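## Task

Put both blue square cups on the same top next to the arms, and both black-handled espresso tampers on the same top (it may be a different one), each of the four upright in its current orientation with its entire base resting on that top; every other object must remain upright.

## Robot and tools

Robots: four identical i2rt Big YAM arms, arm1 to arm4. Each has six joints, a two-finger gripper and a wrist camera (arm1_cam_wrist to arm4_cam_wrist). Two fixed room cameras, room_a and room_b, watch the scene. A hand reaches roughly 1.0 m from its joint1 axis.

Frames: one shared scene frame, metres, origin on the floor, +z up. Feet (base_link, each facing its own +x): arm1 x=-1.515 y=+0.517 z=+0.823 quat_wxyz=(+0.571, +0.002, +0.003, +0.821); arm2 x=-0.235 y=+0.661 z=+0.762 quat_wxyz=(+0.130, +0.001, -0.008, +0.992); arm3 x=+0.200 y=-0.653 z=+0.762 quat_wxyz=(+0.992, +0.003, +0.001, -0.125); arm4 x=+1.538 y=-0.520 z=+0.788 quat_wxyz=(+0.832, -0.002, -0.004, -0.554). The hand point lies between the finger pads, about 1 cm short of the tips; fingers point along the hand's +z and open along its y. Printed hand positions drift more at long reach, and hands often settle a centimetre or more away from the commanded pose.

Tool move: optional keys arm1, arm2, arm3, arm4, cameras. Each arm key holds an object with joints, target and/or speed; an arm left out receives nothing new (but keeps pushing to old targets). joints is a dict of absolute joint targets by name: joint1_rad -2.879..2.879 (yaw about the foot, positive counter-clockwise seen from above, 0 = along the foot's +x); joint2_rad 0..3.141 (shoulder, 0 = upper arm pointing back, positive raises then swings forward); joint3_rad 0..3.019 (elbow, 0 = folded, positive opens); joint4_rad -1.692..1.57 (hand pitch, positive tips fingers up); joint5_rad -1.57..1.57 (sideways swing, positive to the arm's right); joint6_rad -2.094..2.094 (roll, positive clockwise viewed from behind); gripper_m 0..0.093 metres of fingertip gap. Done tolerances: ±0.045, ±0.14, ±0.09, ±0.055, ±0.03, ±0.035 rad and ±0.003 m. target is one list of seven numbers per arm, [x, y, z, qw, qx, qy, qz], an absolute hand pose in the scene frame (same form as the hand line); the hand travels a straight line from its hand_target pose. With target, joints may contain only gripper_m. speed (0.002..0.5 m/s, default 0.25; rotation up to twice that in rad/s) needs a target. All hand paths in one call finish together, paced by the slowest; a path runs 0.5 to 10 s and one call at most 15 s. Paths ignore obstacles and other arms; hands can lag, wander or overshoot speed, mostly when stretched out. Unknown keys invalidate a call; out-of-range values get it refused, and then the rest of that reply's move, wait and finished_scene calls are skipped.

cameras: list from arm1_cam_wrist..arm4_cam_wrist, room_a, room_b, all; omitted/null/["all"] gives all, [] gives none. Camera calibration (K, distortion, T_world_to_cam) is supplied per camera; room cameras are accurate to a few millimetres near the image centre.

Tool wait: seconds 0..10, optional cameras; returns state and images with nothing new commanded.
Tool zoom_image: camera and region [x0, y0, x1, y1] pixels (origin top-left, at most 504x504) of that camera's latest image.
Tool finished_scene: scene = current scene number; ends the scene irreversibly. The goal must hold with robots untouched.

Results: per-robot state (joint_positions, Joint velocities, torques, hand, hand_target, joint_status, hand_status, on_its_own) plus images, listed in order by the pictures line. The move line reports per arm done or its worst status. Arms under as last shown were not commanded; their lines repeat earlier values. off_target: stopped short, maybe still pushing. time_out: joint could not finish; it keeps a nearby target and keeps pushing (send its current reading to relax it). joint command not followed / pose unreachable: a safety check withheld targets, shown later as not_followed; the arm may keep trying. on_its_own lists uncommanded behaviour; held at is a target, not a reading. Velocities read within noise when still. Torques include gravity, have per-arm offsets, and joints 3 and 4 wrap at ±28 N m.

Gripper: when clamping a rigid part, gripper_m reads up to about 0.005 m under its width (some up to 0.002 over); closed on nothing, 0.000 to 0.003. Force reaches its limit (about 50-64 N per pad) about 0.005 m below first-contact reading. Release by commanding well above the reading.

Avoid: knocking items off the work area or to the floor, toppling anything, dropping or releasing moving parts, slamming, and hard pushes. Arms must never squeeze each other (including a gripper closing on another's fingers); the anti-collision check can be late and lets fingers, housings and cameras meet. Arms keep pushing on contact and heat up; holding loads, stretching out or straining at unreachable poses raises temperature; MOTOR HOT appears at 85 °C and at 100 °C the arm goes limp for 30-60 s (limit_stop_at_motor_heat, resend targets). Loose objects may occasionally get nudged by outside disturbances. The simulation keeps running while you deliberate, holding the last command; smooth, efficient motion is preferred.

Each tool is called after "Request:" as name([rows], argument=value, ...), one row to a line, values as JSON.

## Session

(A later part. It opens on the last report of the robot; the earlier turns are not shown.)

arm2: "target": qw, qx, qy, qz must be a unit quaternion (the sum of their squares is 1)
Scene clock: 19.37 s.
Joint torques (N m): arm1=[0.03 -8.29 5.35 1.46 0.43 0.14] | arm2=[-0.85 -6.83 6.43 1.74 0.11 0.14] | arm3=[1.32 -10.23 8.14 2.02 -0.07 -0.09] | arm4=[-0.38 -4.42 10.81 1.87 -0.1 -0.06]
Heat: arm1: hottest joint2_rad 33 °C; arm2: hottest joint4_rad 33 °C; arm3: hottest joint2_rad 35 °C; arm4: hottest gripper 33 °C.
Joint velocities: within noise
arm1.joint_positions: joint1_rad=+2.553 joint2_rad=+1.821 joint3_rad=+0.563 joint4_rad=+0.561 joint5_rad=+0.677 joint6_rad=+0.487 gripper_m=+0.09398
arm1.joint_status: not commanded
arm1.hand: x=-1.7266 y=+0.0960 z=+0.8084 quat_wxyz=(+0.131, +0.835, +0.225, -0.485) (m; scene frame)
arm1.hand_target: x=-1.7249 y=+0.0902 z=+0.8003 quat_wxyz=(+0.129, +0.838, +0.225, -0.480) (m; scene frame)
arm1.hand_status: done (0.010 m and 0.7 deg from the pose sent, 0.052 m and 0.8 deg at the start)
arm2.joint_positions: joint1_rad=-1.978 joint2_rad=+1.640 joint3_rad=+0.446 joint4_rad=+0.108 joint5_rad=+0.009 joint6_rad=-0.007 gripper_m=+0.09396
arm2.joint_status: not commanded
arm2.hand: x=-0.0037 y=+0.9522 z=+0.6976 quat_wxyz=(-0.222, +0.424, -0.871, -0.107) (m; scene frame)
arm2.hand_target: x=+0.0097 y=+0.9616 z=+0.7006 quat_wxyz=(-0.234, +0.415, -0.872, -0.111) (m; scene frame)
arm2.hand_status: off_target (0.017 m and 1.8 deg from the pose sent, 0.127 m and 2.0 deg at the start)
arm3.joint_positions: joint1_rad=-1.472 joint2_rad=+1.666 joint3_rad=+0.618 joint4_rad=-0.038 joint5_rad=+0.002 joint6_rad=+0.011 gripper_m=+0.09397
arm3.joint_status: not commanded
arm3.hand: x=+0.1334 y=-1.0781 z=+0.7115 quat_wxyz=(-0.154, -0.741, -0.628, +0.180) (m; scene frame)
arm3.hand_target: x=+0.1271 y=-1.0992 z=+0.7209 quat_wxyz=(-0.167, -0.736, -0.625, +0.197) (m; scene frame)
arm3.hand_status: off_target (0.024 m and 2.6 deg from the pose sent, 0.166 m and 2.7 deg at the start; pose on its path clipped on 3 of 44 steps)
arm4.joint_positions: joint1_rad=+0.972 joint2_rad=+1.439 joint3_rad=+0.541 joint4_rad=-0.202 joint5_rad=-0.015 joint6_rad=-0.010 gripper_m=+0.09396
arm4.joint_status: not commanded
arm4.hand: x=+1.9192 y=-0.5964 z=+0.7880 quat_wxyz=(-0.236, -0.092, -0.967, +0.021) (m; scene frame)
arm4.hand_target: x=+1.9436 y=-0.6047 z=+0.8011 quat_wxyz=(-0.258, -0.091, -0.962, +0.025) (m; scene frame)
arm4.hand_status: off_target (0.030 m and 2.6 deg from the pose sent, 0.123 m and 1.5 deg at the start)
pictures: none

Request:
move(arm1={"joints":{"joint1_rad":2.26,"joint5_rad":0,"joint6_rad":0}}, arm2={"target":[-0.075,0.86,0.67,0.3816,-0.3894,0.8184,0.1816],"speed":0.4}, arm3={"target":[0.16,-0.90,0.73,0.2736,0.6907,0.5868,-0.3221],"speed":0.4}, arm4={"target":[1.83,-0.587,0.69,0.4207,0.0853,0.9023,-0.0398],"speed":0.4})

Request:
zoom_image(camera="arm4_cam_wrist", region=[350, 100, 550, 300])

Request:
zoom_image(camera="arm2_cam_wrist", region=[350, 100, 550, 300])

Scene clock: 22.10 s.
Joint torques (N m): arm1=[-0.62 -9.05 5.3 1.73 -0.17 -0.22] | arm2=[0.38 -5.71 -3.25 2.41 0.25 0.18] | arm3=[1.79 -4.25 4.52 0.9 0.01 -0.01] | arm4=[-0.73 -4.31 -3.32 2.69 -0.12 -0.07]
Heat: arm1: hottest joint2_rad 33 °C; arm2: hottest joint4_rad 33 °C; arm3: hottest joint2_rad 35 °C; arm4: hottest gripper 33 °C.
move: arm1 done; arm2 off_target; arm3 not_followed; arm4 done
Joint velocities: within noise
arm1.joint_positions: joint1_rad=+2.264 joint2_rad=+1.821 joint3_rad=+0.565 joint4_rad=+0.561 joint5_rad=+0.003 joint6_rad=+0.017 gripper_m=+0.09398
arm1.joint_status: all done
arm1.hand: x=-1.7607 y=+0.0940 z=+0.7850 quat_wxyz=(+0.213, +0.787, +0.446, -0.369) (m; scene frame)
arm1.hand_target: x=-1.7630 y=+0.0923 z=+0.7753 quat_wxyz=(+0.206, +0.788, +0.454, -0.362) (m; scene frame)
arm1.hand_status: not commanded
arm2.joint_positions: joint1_rad=-1.978 joint2_rad=+2.323 joint3_rad=+0.026 joint4_rad=+1.542 joint5_rad=+0.015 joint6_rad=-0.004 gripper_m=+0.09396
arm2.joint_status: not commanded
arm2.hand: x=-0.0743 y=+0.8609 z=+0.6714 quat_wxyz=(-0.364, +0.397, -0.825, -0.172) (m; scene frame)
arm2.hand_target: x=-0.0747 y=+0.8605 z=+0.6704 quat_wxyz=(-0.364, +0.393, -0.826, -0.173) (m; scene frame)
arm2.hand_status: off_target (0.002 m and 2.6 deg from the pose sent, 0.120 m and 21.5 deg at the start; a joint's target at an end of its range on 29 of 61 steps)
arm3.joint_positions: joint1_rad=-1.472 joint2_rad=+1.483 joint3_rad=+0.139 joint4_rad=+0.444 joint5_rad=+0.004 joint6_rad=+0.011 gripper_m=+0.09397
arm3.joint_status: not commanded
arm3.on_its_own: joint2_rad is held at +1.493, not at its first target +1.675; joint3_rad is held at +0.156, not at its first target +0.653; joint4_rad is held at +0.432, not at its first target -0.019
arm3.hand: x=+0.1538 y=-0.9441 z=+0.7087 quat_wxyz=(-0.212, -0.721, -0.611, +0.248) (m; scene frame)
arm3.hand_target: x=+0.1530 y=-0.9492 z=+0.7081 quat_wxyz=(-0.211, -0.722, -0.612, +0.246) (m; scene frame)
arm3.hand_status: not_followed (0.049 m and 11.9 deg from the pose sent, 0.181 m and 22.6 deg at the start; a joint's target at an end of its range on 43 of 61 steps)
arm4.joint_positions: joint1_rad=+0.938 joint2_rad=+2.215 joint3_rad=+0.131 joint4_rad=+1.387 joint5_rad=-0.050 joint6_rad=-0.028 gripper_m=+0.09396
arm4.joint_status: not commanded
arm4.hand: x=+1.8361 y=-0.5841 z=+0.6923 quat_wxyz=(-0.425, -0.083, -0.901, +0.037) (m; scene frame)
arm4.hand_target: x=+1.8301 y=-0.5868 z=+0.6902 quat_wxyz=(-0.420, -0.085, -0.902, +0.040) (m; scene frame)
arm4.hand_status: done (0.007 m and 0.7 deg from the pose sent, 0.133 m and 22.6 deg at the start)
pictures: arm1_cam_wrist, arm2_cam_wrist, arm3_cam_wrist, arm4_cam_wrist, room_a, room_b
pose unreachable (arm3 arm): on one or more control steps of this call this arm could not follow its commanded pose, so it was not sent that pose on those steps. On the call's last step it was still not sent that pose. It may still have moved: this result reports where it is.
cause: moving toward the commanded pose would bring two parts of the arm too close to each other (its shoulder (the part past joint 1) and its forearm (the part past joint 3)).
camera_calibration:
arm1_cam_wrist: T_world_to_cam=[[-0.860056, 0.510199, -0.00115445, -1.56211], [0.493399, 0.831157, -0.25639, 0.997123], [-0.12985, -0.221079, -0.966573, 0.675121], [0, 0, 0, 1]] pos_world=[-1.74781, 0.117475, 0.906403]
arm2_cam_wrist: T_world_to_cam=[[0.779194, -0.626783, 0.000500656, 0.598702], [-0.614278, -0.763806, -0.198149, 0.749126], [0.124579, 0.154089, -0.980172, 0.658658], [0, 0, 0, 1]] pos_world=[-0.0883884, 0.845951, 0.793737]
arm3_cam_wrist: T_world_to_cam=[[-0.983476, 0.180861, 0.00800155, 0.31498], [0.180232, 0.982307, -0.0508797, 0.941049], [-0.0170621, -0.0485969, -0.998673, 0.783927], [0, 0, 0, 1]] pos_world=[0.153544, -0.943271, 0.828246]
arm4_cam_wrist: T_world_to_cam=[[-0.183141, -0.982994, -0.0135153, -0.227494], [-0.945668, 0.17991, -0.270823, 2.03721], [0.268649, -0.0368176, -0.962534, 0.276738], [0, 0, 0, 1]] pos_world=[1.81052, -0.579951, 0.815018]

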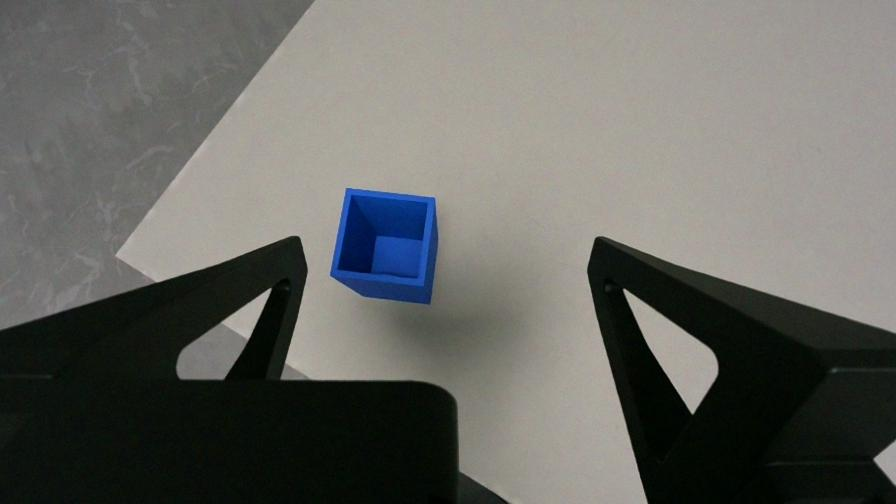

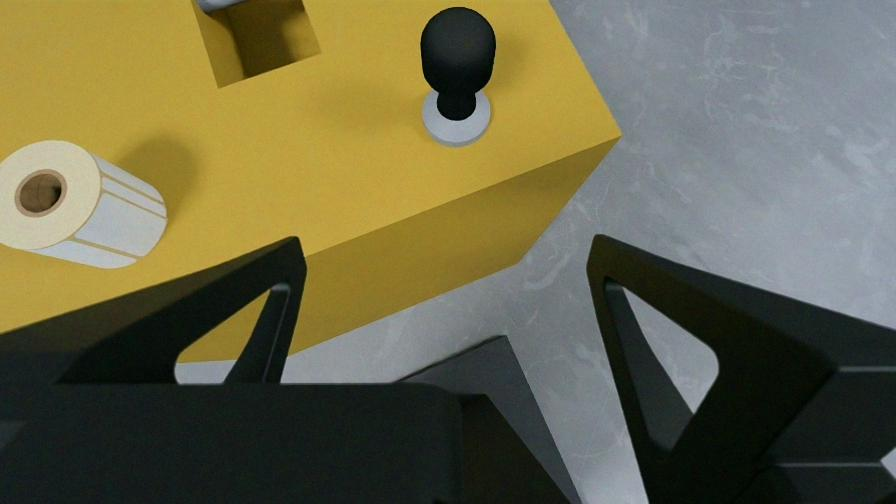

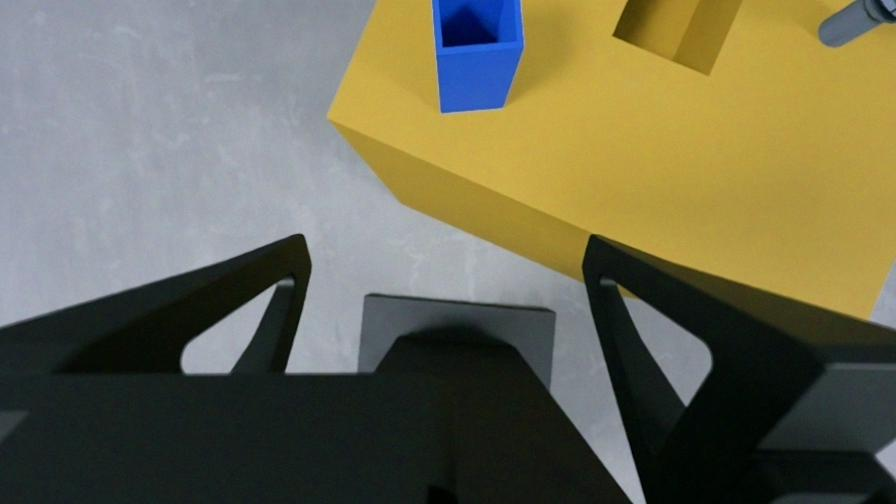

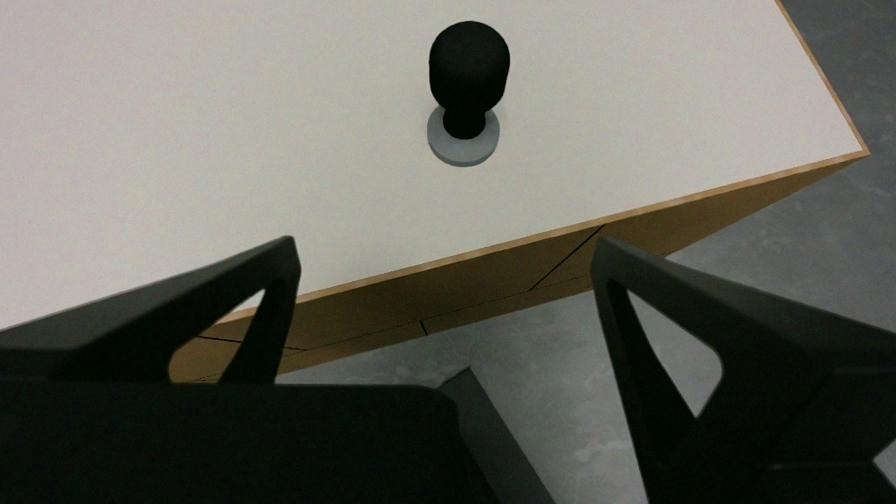

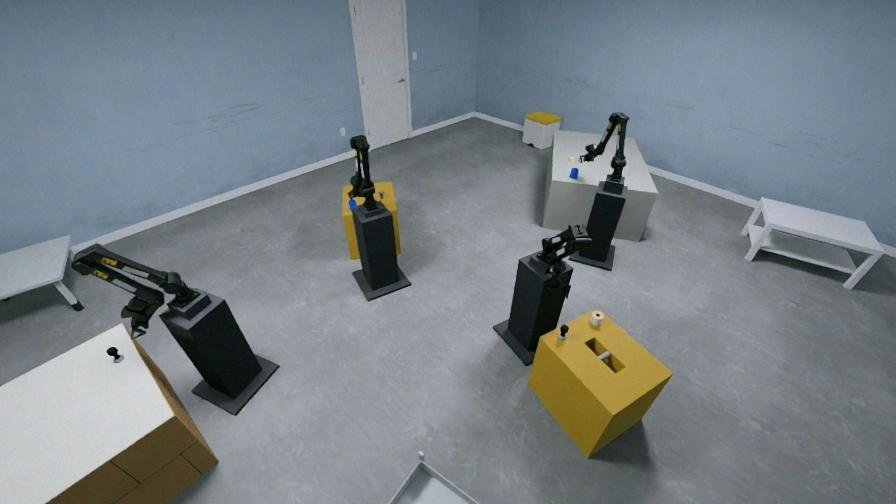

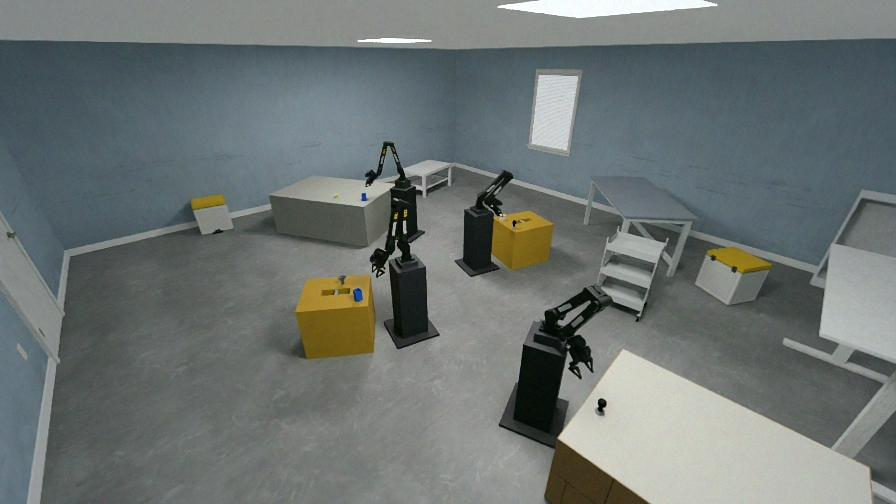

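Scaled by 2.520 from the camera's 896x504 image, which has a finer 1280x720 frame.

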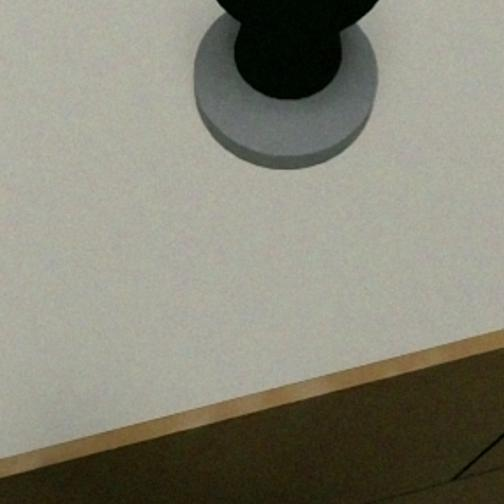

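Scaled by 2.520 from the camera's 896x504 image, which has a finer 1280x720 frame.

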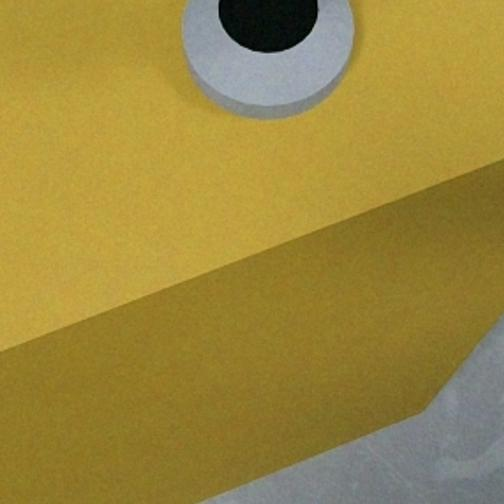

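Request:
move(arm1={"target":[-1.752,0.039,0.80,0,0.8969,0.4423,0],"speed":0.3}, arm2={"target":[-0.05,0.88,1.10,0.3816,-0.3894,0.8184,0.1816],"speed":0.4}, arm3={"target":[0.108,-1.101,0.72,0,0.7455,0.6665,0],"speed":0.3}, cameras=["arm1_cam_wrist","arm3_cam_wrist","room_a"])

Request:
move(arm2={"joints":{"joint1_rad":0.373,"joint2_rad":1.0,"joint3_rad":1.0,"joint4_rad":-0.4,"joint5_rad":0,"joint6_rad":0}}, cameras=["arm1_cam_wrist","arm3_cam_wrist","room_a"])

Scene clock: 31.93 s.
Joint torques (N m): arm1=[0.97 -14.33 9.39 0.1 -0.13 0.11] | arm2=[-0.26 -7.36 -3.34 1.52 0.1 0.08] | arm3=[1.2 -13.63 9.36 -0.35 0.11 -0.13] | arm4=[-0.73 -4.25 -3.33 2.7 -0.12 -0.06]
Heat: arm1: hottest joint2_rad 33 °C; arm2: hottest joint4_rad 33 °C; arm3: hottest joint2_rad 35 °C; arm4: hottest gripper 33 °C.
move: arm1 off_target; arm2 not_followed; arm3 off_target
Joint velocities: within noise
arm1.joint_positions: joint1_rad=+2.316 joint2_rad=+1.931 joint3_rad=+1.278 joint4_rad=-0.908 joint5_rad=-0.002 joint6_rad=+0.176 gripper_m=+0.09398
arm1.joint_status: not commanded
arm1.hand: x=-1.7537 y=+0.0494 z=+0.8082 quat_wxyz=(+0.003, +0.895, +0.445, -0.007) (m; scene frame)
arm1.hand_target: x=-1.7518 y=+0.0395 z=+0.8000 quat_wxyz=(+0.000, +0.897, +0.442, +0.000) (m; scene frame)
arm1.hand_status: off_target (0.013 m and 0.9 deg from the pose sent, 0.058 m and 50.8 deg at the start)
arm2.joint_positions: joint1_rad=-1.978 joint2_rad=+2.323 joint3_rad=+0.026 joint4_rad=+1.542 joint5_rad=+0.016 joint6_rad=-0.004 gripper_m=+0.09396
arm2.joint_status: not commanded
arm2.hand: x=-0.0742 y=+0.8609 z=+0.6714 quat_wxyz=(-0.364, +0.397, -0.825, -0.172) (m; scene frame)
arm2.hand_target: x=-0.0742 y=+0.8609 z=+0.6714 quat_wxyz=(-0.364, +0.397, -0.825, -0.172) (m; scene frame)
arm2.hand_status: not_followed (0.430 m and 2.6 deg from the pose sent, 0.430 m and 2.6 deg at the start; pose on its path clipped on 59 of 70 steps; a joint's target at an end of its range on 66 of 70 steps)
arm3.joint_positions: joint1_rad=-1.513 joint2_rad=+1.823 joint3_rad=+1.006 joint4_rad=-0.763 joint5_rad=-0.004 joint6_rad=-0.078 gripper_m=+0.09397
arm3.joint_status: not commanded
arm3.hand: x=+0.1151 y=-1.0855 z=+0.7149 quat_wxyz=(+0.004, -0.747, -0.665, -0.007) (m; scene frame)
arm3.hand_target: x=+0.1080 y=-1.1005 z=+0.7202 quat_wxyz=(+0.000, -0.746, -0.666, +0.000) (m; scene frame)
arm3.hand_status: off_target (0.018 m and 0.9 deg from the pose sent, 0.164 m and 38.2 deg at the start)
arm4: as last shown
arm4.joint_positions: joint1_rad=+0.938 joint2_rad=+2.216 joint3_rad=+0.131 joint4_rad=+1.389 joint5_rad=-0.050 joint6_rad=-0.028 gripper_m=+0.09396
arm4.hand_target: x=+1.8300 y=-0.5868 z=+0.6901 quat_wxyz=(-0.420, -0.085, -0.902, +0.040) (m; scene frame)
pictures: arm1_cam_wrist, arm3_cam_wrist, room_a
pose unreachable (arm2 arm): on one or more control steps of this call this arm could not follow its commanded pose, so it was not sent that pose on those steps. On the call's last step it was still not sent that pose. It may still have moved: this result reports where it is.
cause: moving toward the commanded pose would bring two parts of the arm too close to each other (its shoulder (the part past joint 1) and its forearm (the part past joint 3)).
camera_calibration:
arm1_cam_wrist: T_world_to_cam=[[-0.800534, 0.599277, 0.00349211, -1.43709], [0.493963, 0.656529, 0.570062, 0.378427], [0.339332, 0.458079, -0.821595, 1.36069], [0, 0, 0, 1]] pos_world=[-1.7991, -0.0105338, 0.907227]
arm3_cam_wrist: T_world_to_cam=[[-0.992289, 0.122812, 0.0167257, 0.234239], [0.109064, 0.80105, 0.588578, 0.441561], [0.0588862, 0.585864, -0.808267, 1.32639], [0, 0, 0, 1]] pos_world=[0.106169, -1.15956, 0.808267]

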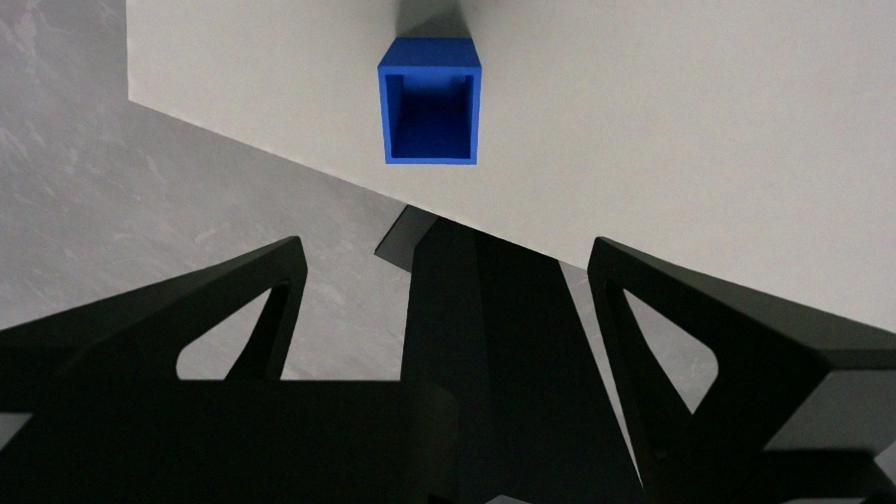

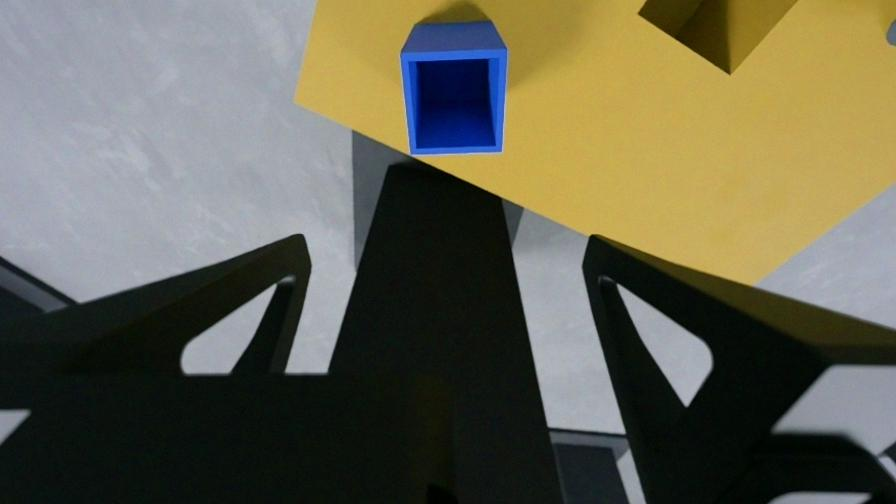

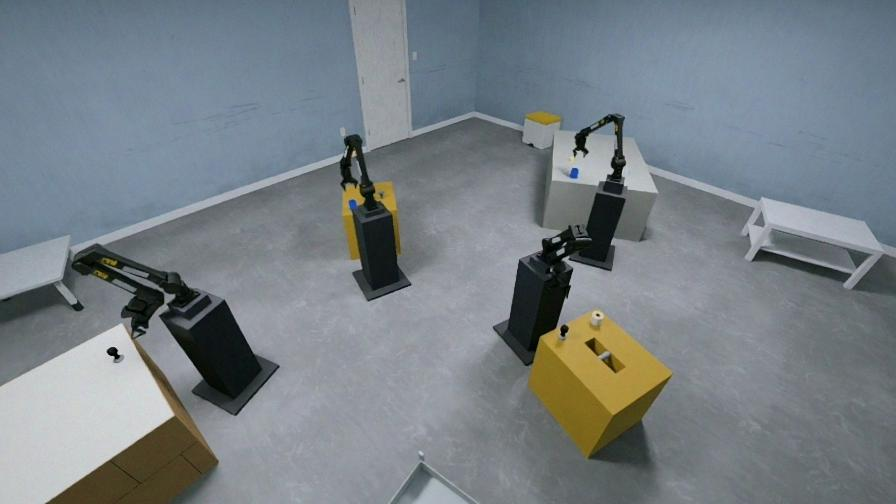

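Scene clock: 34.17 s.
Joint torques (N m): arm1=[0.97 -14.15 9.55 0.47 -0.16 0.13] | arm2=[0.79 -6.59 11.55 1.46 0.27 0.11] | arm3=[1.26 -13.63 9.36 -0.38 0.1 -0.11] | arm4=[-0.97 -4.25 -3.33 2.61 -0.11 -0.06]
Heat: arm1: hottest joint2_rad 33 °C; arm2: hottest joint4_rad 33 °C; arm3: hottest joint2_rad 35 °C; arm4: hottest gripper 33 °C.
move: arm2 done
Joint velocities: within noise
arm1.joint_positions: joint1_rad=+2.316 joint2_rad=+1.932 joint3_rad=+1.279 joint4_rad=-0.909 joint5_rad=-0.002 joint6_rad=+0.177 gripper_m=+0.09398
arm1.joint_status: not commanded
arm1.hand: x=-1.7537 y=+0.0493 z=+0.8082 quat_wxyz=(+0.003, +0.895, +0.445, -0.006) (m; scene frame)
arm1.hand_target: x=-1.7518 y=+0.0394 z=+0.8001 quat_wxyz=(+0.000, +0.897, +0.442, +0.000) (m; scene frame)
arm1.hand_status: not commanded
arm2.joint_positions: joint1_rad=+0.361 joint2_rad=+1.007 joint3_rad=+0.977 joint4_rad=-0.392 joint5_rad=-0.003 joint6_rad=-0.004 gripper_m=+0.09398
arm2.joint_status: all done
arm2.hand: x=-0.7158 y=+0.6059 z=+1.1351 quat_wxyz=(+0.021, +0.839, +0.049, -0.542) (m; scene frame)
arm2.hand_target: x=-0.7150 y=+0.6005 z=+1.1507 quat_wxyz=(+0.025, +0.833, +0.051, -0.551) (m; scene frame)
arm2.hand_status: not commanded
arm3, arm4: as last shown
arm3.hand: x=+0.1151 y=-1.0854 z=+0.7149 quat_wxyz=(+0.004, -0.747, -0.665, -0.007) (m; scene frame)
pictures: arm1_cam_wrist, arm3_cam_wrist, room_a
camera_calibration:
arm1_cam_wrist: T_world_to_cam=[[-0.800283, 0.599614, 0.00320057, -1.43639], [0.493947, 0.656207, 0.570445, 0.378162], [0.339947, 0.458099, -0.821329, 1.36163], [0, 0, 0, 1]] pos_world=[-1.7992, -0.0106338, 0.907227]
arm3_cam_wrist: T_world_to_cam=[[-0.992345, 0.122361, 0.0166828, 0.233756], [0.108655, 0.800903, 0.588854, 0.44121], [0.0586916, 0.586159, -0.808067, 1.32659], [0, 0, 0, 1]] pos_world=[0.106168, -1.15956, 0.808268]

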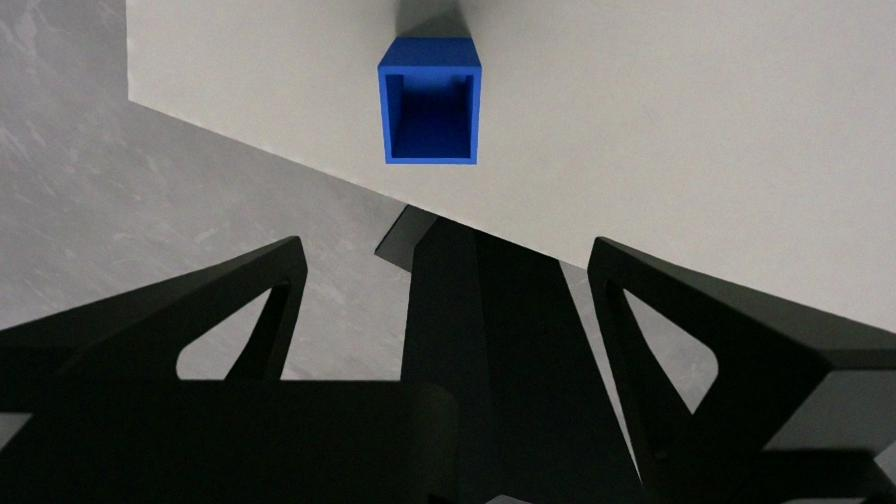

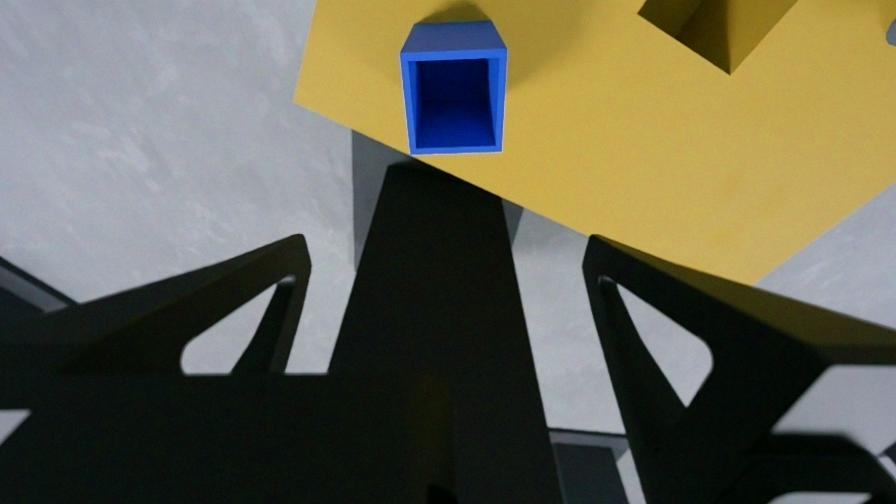

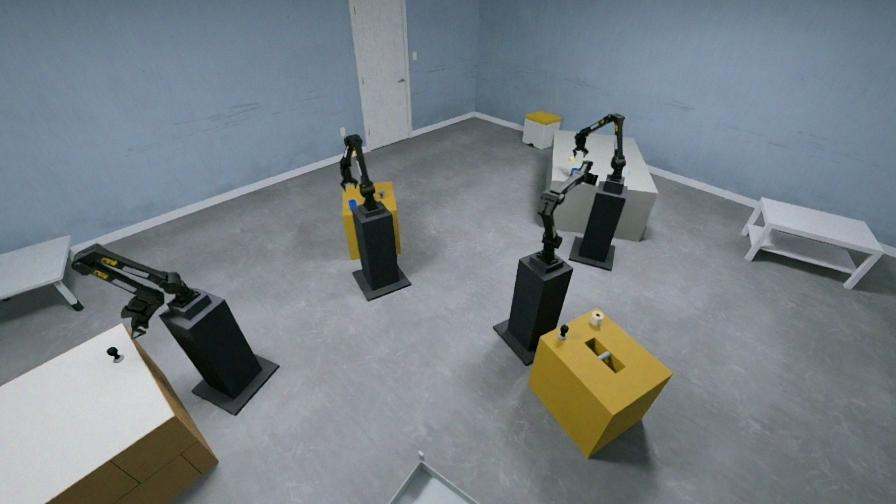

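Request:
move(arm1={"target":[-1.751,0.028,0.652,0,0.8969,0.4423,0],"speed":0.2}, arm3={"target":[0.100,-1.118,0.586,0,0.7455,0.6665,0],"speed":0.2}, cameras=["arm1_cam_wrist","arm3_cam_wrist","room_b"])

Scene clock: 36.53 s.
Joint torques (N m): arm1=[1.03 -15.38 6.99 1.14 -0.17 0.13] | arm2=[0.44 -6.71 11.48 1.44 0.24 0.11] | arm3=[1.14 -16.44 6.48 0.72 0.09 -0.12] | arm4=[-0.91 -4.19 -3.37 2.62 -0.11 -0.05]
Heat: arm1: hottest joint2_rad 33 °C; arm2: hottest joint4_rad 33 °C; arm3: hottest joint2_rad 35 °C; arm4: hottest gripper 33 °C.
move: arm1 off_target; arm3 off_target
Joint velocities: within noise
arm1.joint_positions: joint1_rad=+2.327 joint2_rad=+2.235 joint3_rad=+1.304 joint4_rad=-0.653 joint5_rad=-0.002 joint6_rad=+0.189 gripper_m=+0.09398
arm1.joint_status: not commanded
arm1.hand: x=-1.7533 y=+0.0387 z=+0.6597 quat_wxyz=(-0.004, +0.896, +0.445, +0.003) (m; scene frame)
arm1.hand_target: x=-1.7508 y=+0.0283 z=+0.6523 quat_wxyz=(+0.000, +0.897, +0.442, +0.000) (m; scene frame)
arm1.hand_status: off_target (0.013 m and 0.6 deg from the pose sent, 0.158 m and 0.9 deg at the start)
arm2, arm4: as last shown
arm3.joint_positions: joint1_rad=-1.522 joint2_rad=+2.154 joint3_rad=+1.070 joint4_rad=-0.515 joint5_rad=-0.003 joint6_rad=-0.087 gripper_m=+0.09397
arm3.joint_status: not commanded
arm3.hand: x=+0.1078 y=-1.1011 z=+0.5845 quat_wxyz=(+0.010, -0.747, -0.665, -0.014) (m; scene frame)
arm3.hand_target: x=+0.1000 y=-1.1176 z=+0.5865 quat_wxyz=(+0.000, -0.746, -0.666, +0.000) (m; scene frame)
arm3.hand_status: off_target (0.019 m and 2.0 deg from the pose sent, 0.134 m and 0.9 deg at the start)
pictures: arm1_cam_wrist, arm3_cam_wrist, room_b
camera_calibration:
arm1_cam_wrist: T_world_to_cam=[[-0.799799, 0.60023, 0.00683429, -1.43078], [0.488355, 0.644022, 0.588851, 0.448247], [0.349044, 0.4743, -0.808213, 1.25102], [0, 0, 0, 1]] pos_world=[-1.7999, -0.023244, 0.75692]
arm3_cam_wrist: T_world_to_cam=[[-0.992397, 0.122104, 0.0154584, 0.231077], [0.106601, 0.789949, 0.603835, 0.510749], [0.0615192, 0.600892, -0.796959, 1.24022], [0, 0, 0, 1]] pos_world=[0.0985765, -1.17692, 0.676421]

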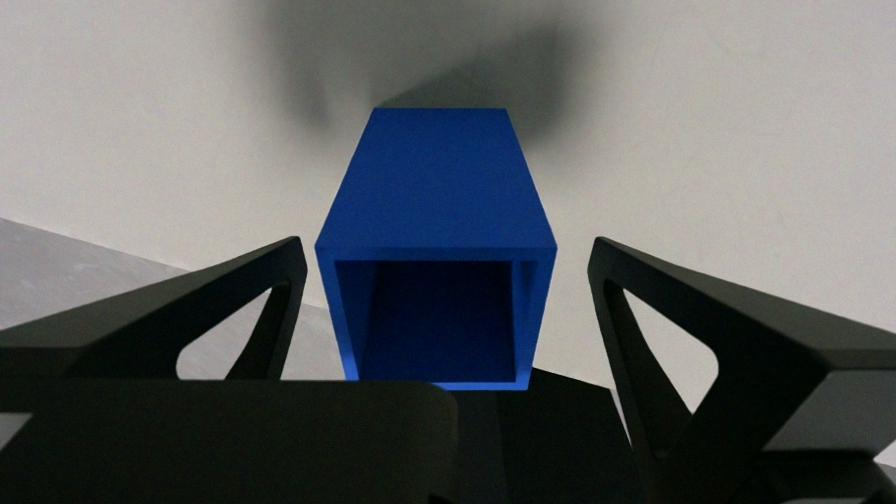

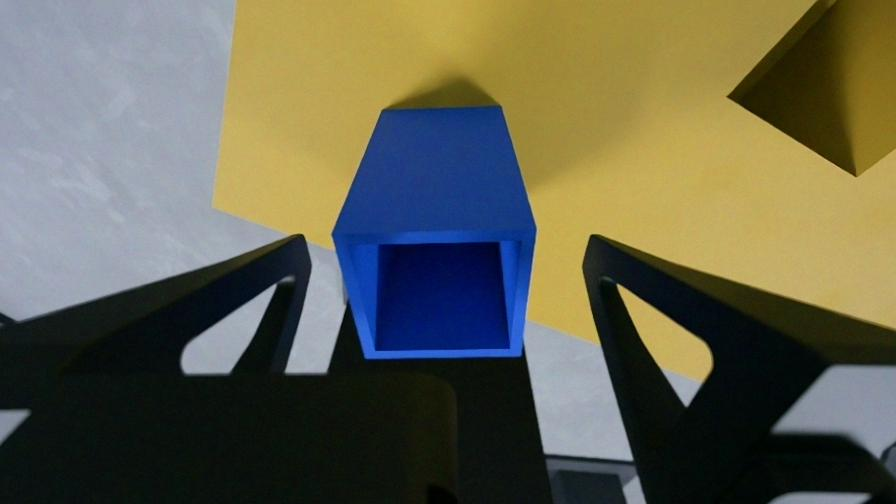

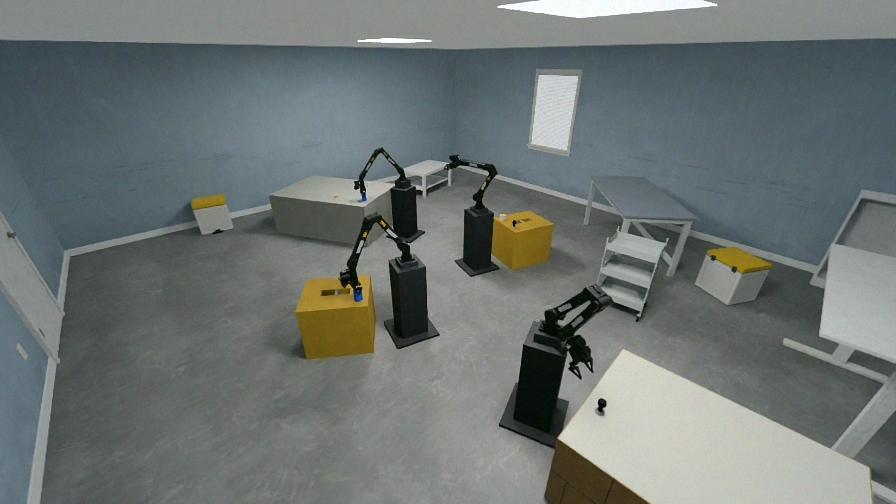

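Request:
move(arm1={"joints":{"gripper_m":0.045}}, arm3={"joints":{"gripper_m":0.045}}, cameras=["arm1_cam_wrist","arm3_cam_wrist"])

Scene clock: 37.60 s.
Joint torques (N m): arm1=[1.61 -15.97 6.98 0.99 -0.09 0.12] | arm2=[0.03 -6.71 11.47 1.43 0.26 0.11] | arm3=[1.2 -16.44 6.49 0.73 0.09 -0.11] | arm4=[-0.79 -4.13 -3.32 2.63 -0.12 -0.06]
Heat: arm1: hottest joint2_rad 33 °C; arm2: hottest joint4_rad 33 °C; arm3: hottest joint2_rad 35 °C; arm4: hottest gripper 33 °C.
move: arm1 off_target; arm3 off_target
Joint velocities: within noise
arm1.joint_positions: joint1_rad=+2.327 joint2_rad=+2.235 joint3_rad=+1.304 joint4_rad=-0.653 joint5_rad=-0.004 joint6_rad=+0.189 gripper_m=+0.05282
arm1.joint_status: gripper_m off_target (ended at +0.05285, target +0.04500)
arm1.hand: x=-1.7529 y=+0.0385 z=+0.6597 quat_wxyz=(-0.003, +0.896, +0.445, +0.003) (m; scene frame)
arm1.hand_target: x=-1.7507 y=+0.0283 z=+0.6523 quat_wxyz=(+0.000, +0.897, +0.442, +0.000) (m; scene frame)
arm1.hand_status: not commanded
arm2, arm4: as last shown
arm3.joint_positions: joint1_rad=-1.522 joint2_rad=+2.154 joint3_rad=+1.070 joint4_rad=-0.515 joint5_rad=-0.003 joint6_rad=-0.087 gripper_m=+0.05265
arm3.joint_status: gripper_m off_target (ended at +0.05268, target +0.04500)
arm3.hand: x=+0.1078 y=-1.1011 z=+0.5845 quat_wxyz=(+0.010, -0.746, -0.665, -0.014) (m; scene frame)
arm3.hand_target: x=+0.1001 y=-1.1176 z=+0.5865 quat_wxyz=(+0.000, -0.746, -0.666, +0.000) (m; scene frame)
arm3.hand_status: not commanded
pictures: arm1_cam_wrist, arm3_cam_wrist
camera_calibration:
arm1_cam_wrist: T_world_to_cam=[[-0.7996, 0.600506, 0.00572193, -1.42927], [0.487973, 0.644144, 0.589034, 0.447342], [0.350033, 0.473784, -0.808088, 1.25264], [0, 0, 0, 1]] pos_world=[-1.7996, -0.0233436, 0.756919]
arm3_cam_wrist: T_world_to_cam=[[-0.992491, 0.121335, 0.0154818, 0.230262], [0.106005, 0.790057, 0.603799, 0.510949], [0.0610302, 0.600906, -0.796986, 1.24029], [0, 0, 0, 1]] pos_world=[0.0986742, -1.17692, 0.676421]

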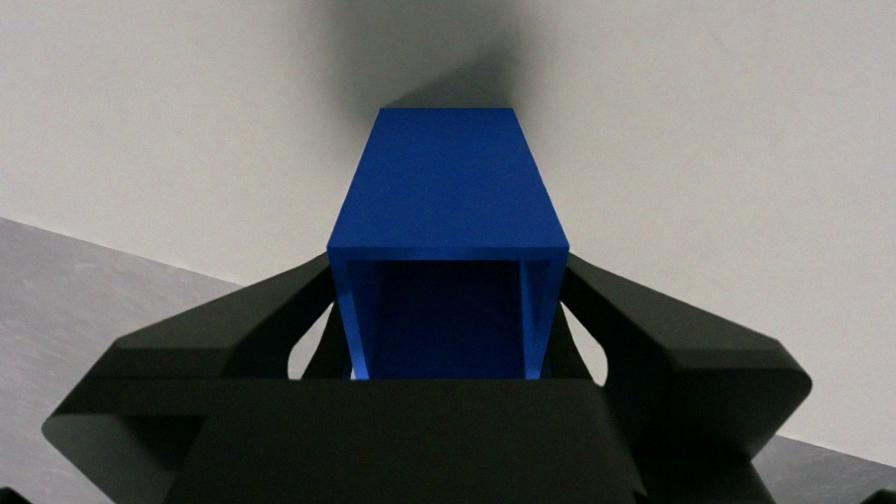

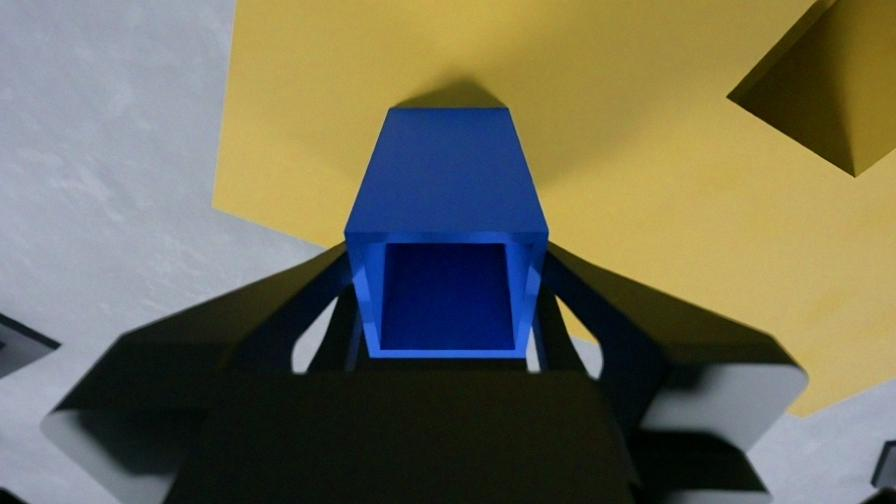

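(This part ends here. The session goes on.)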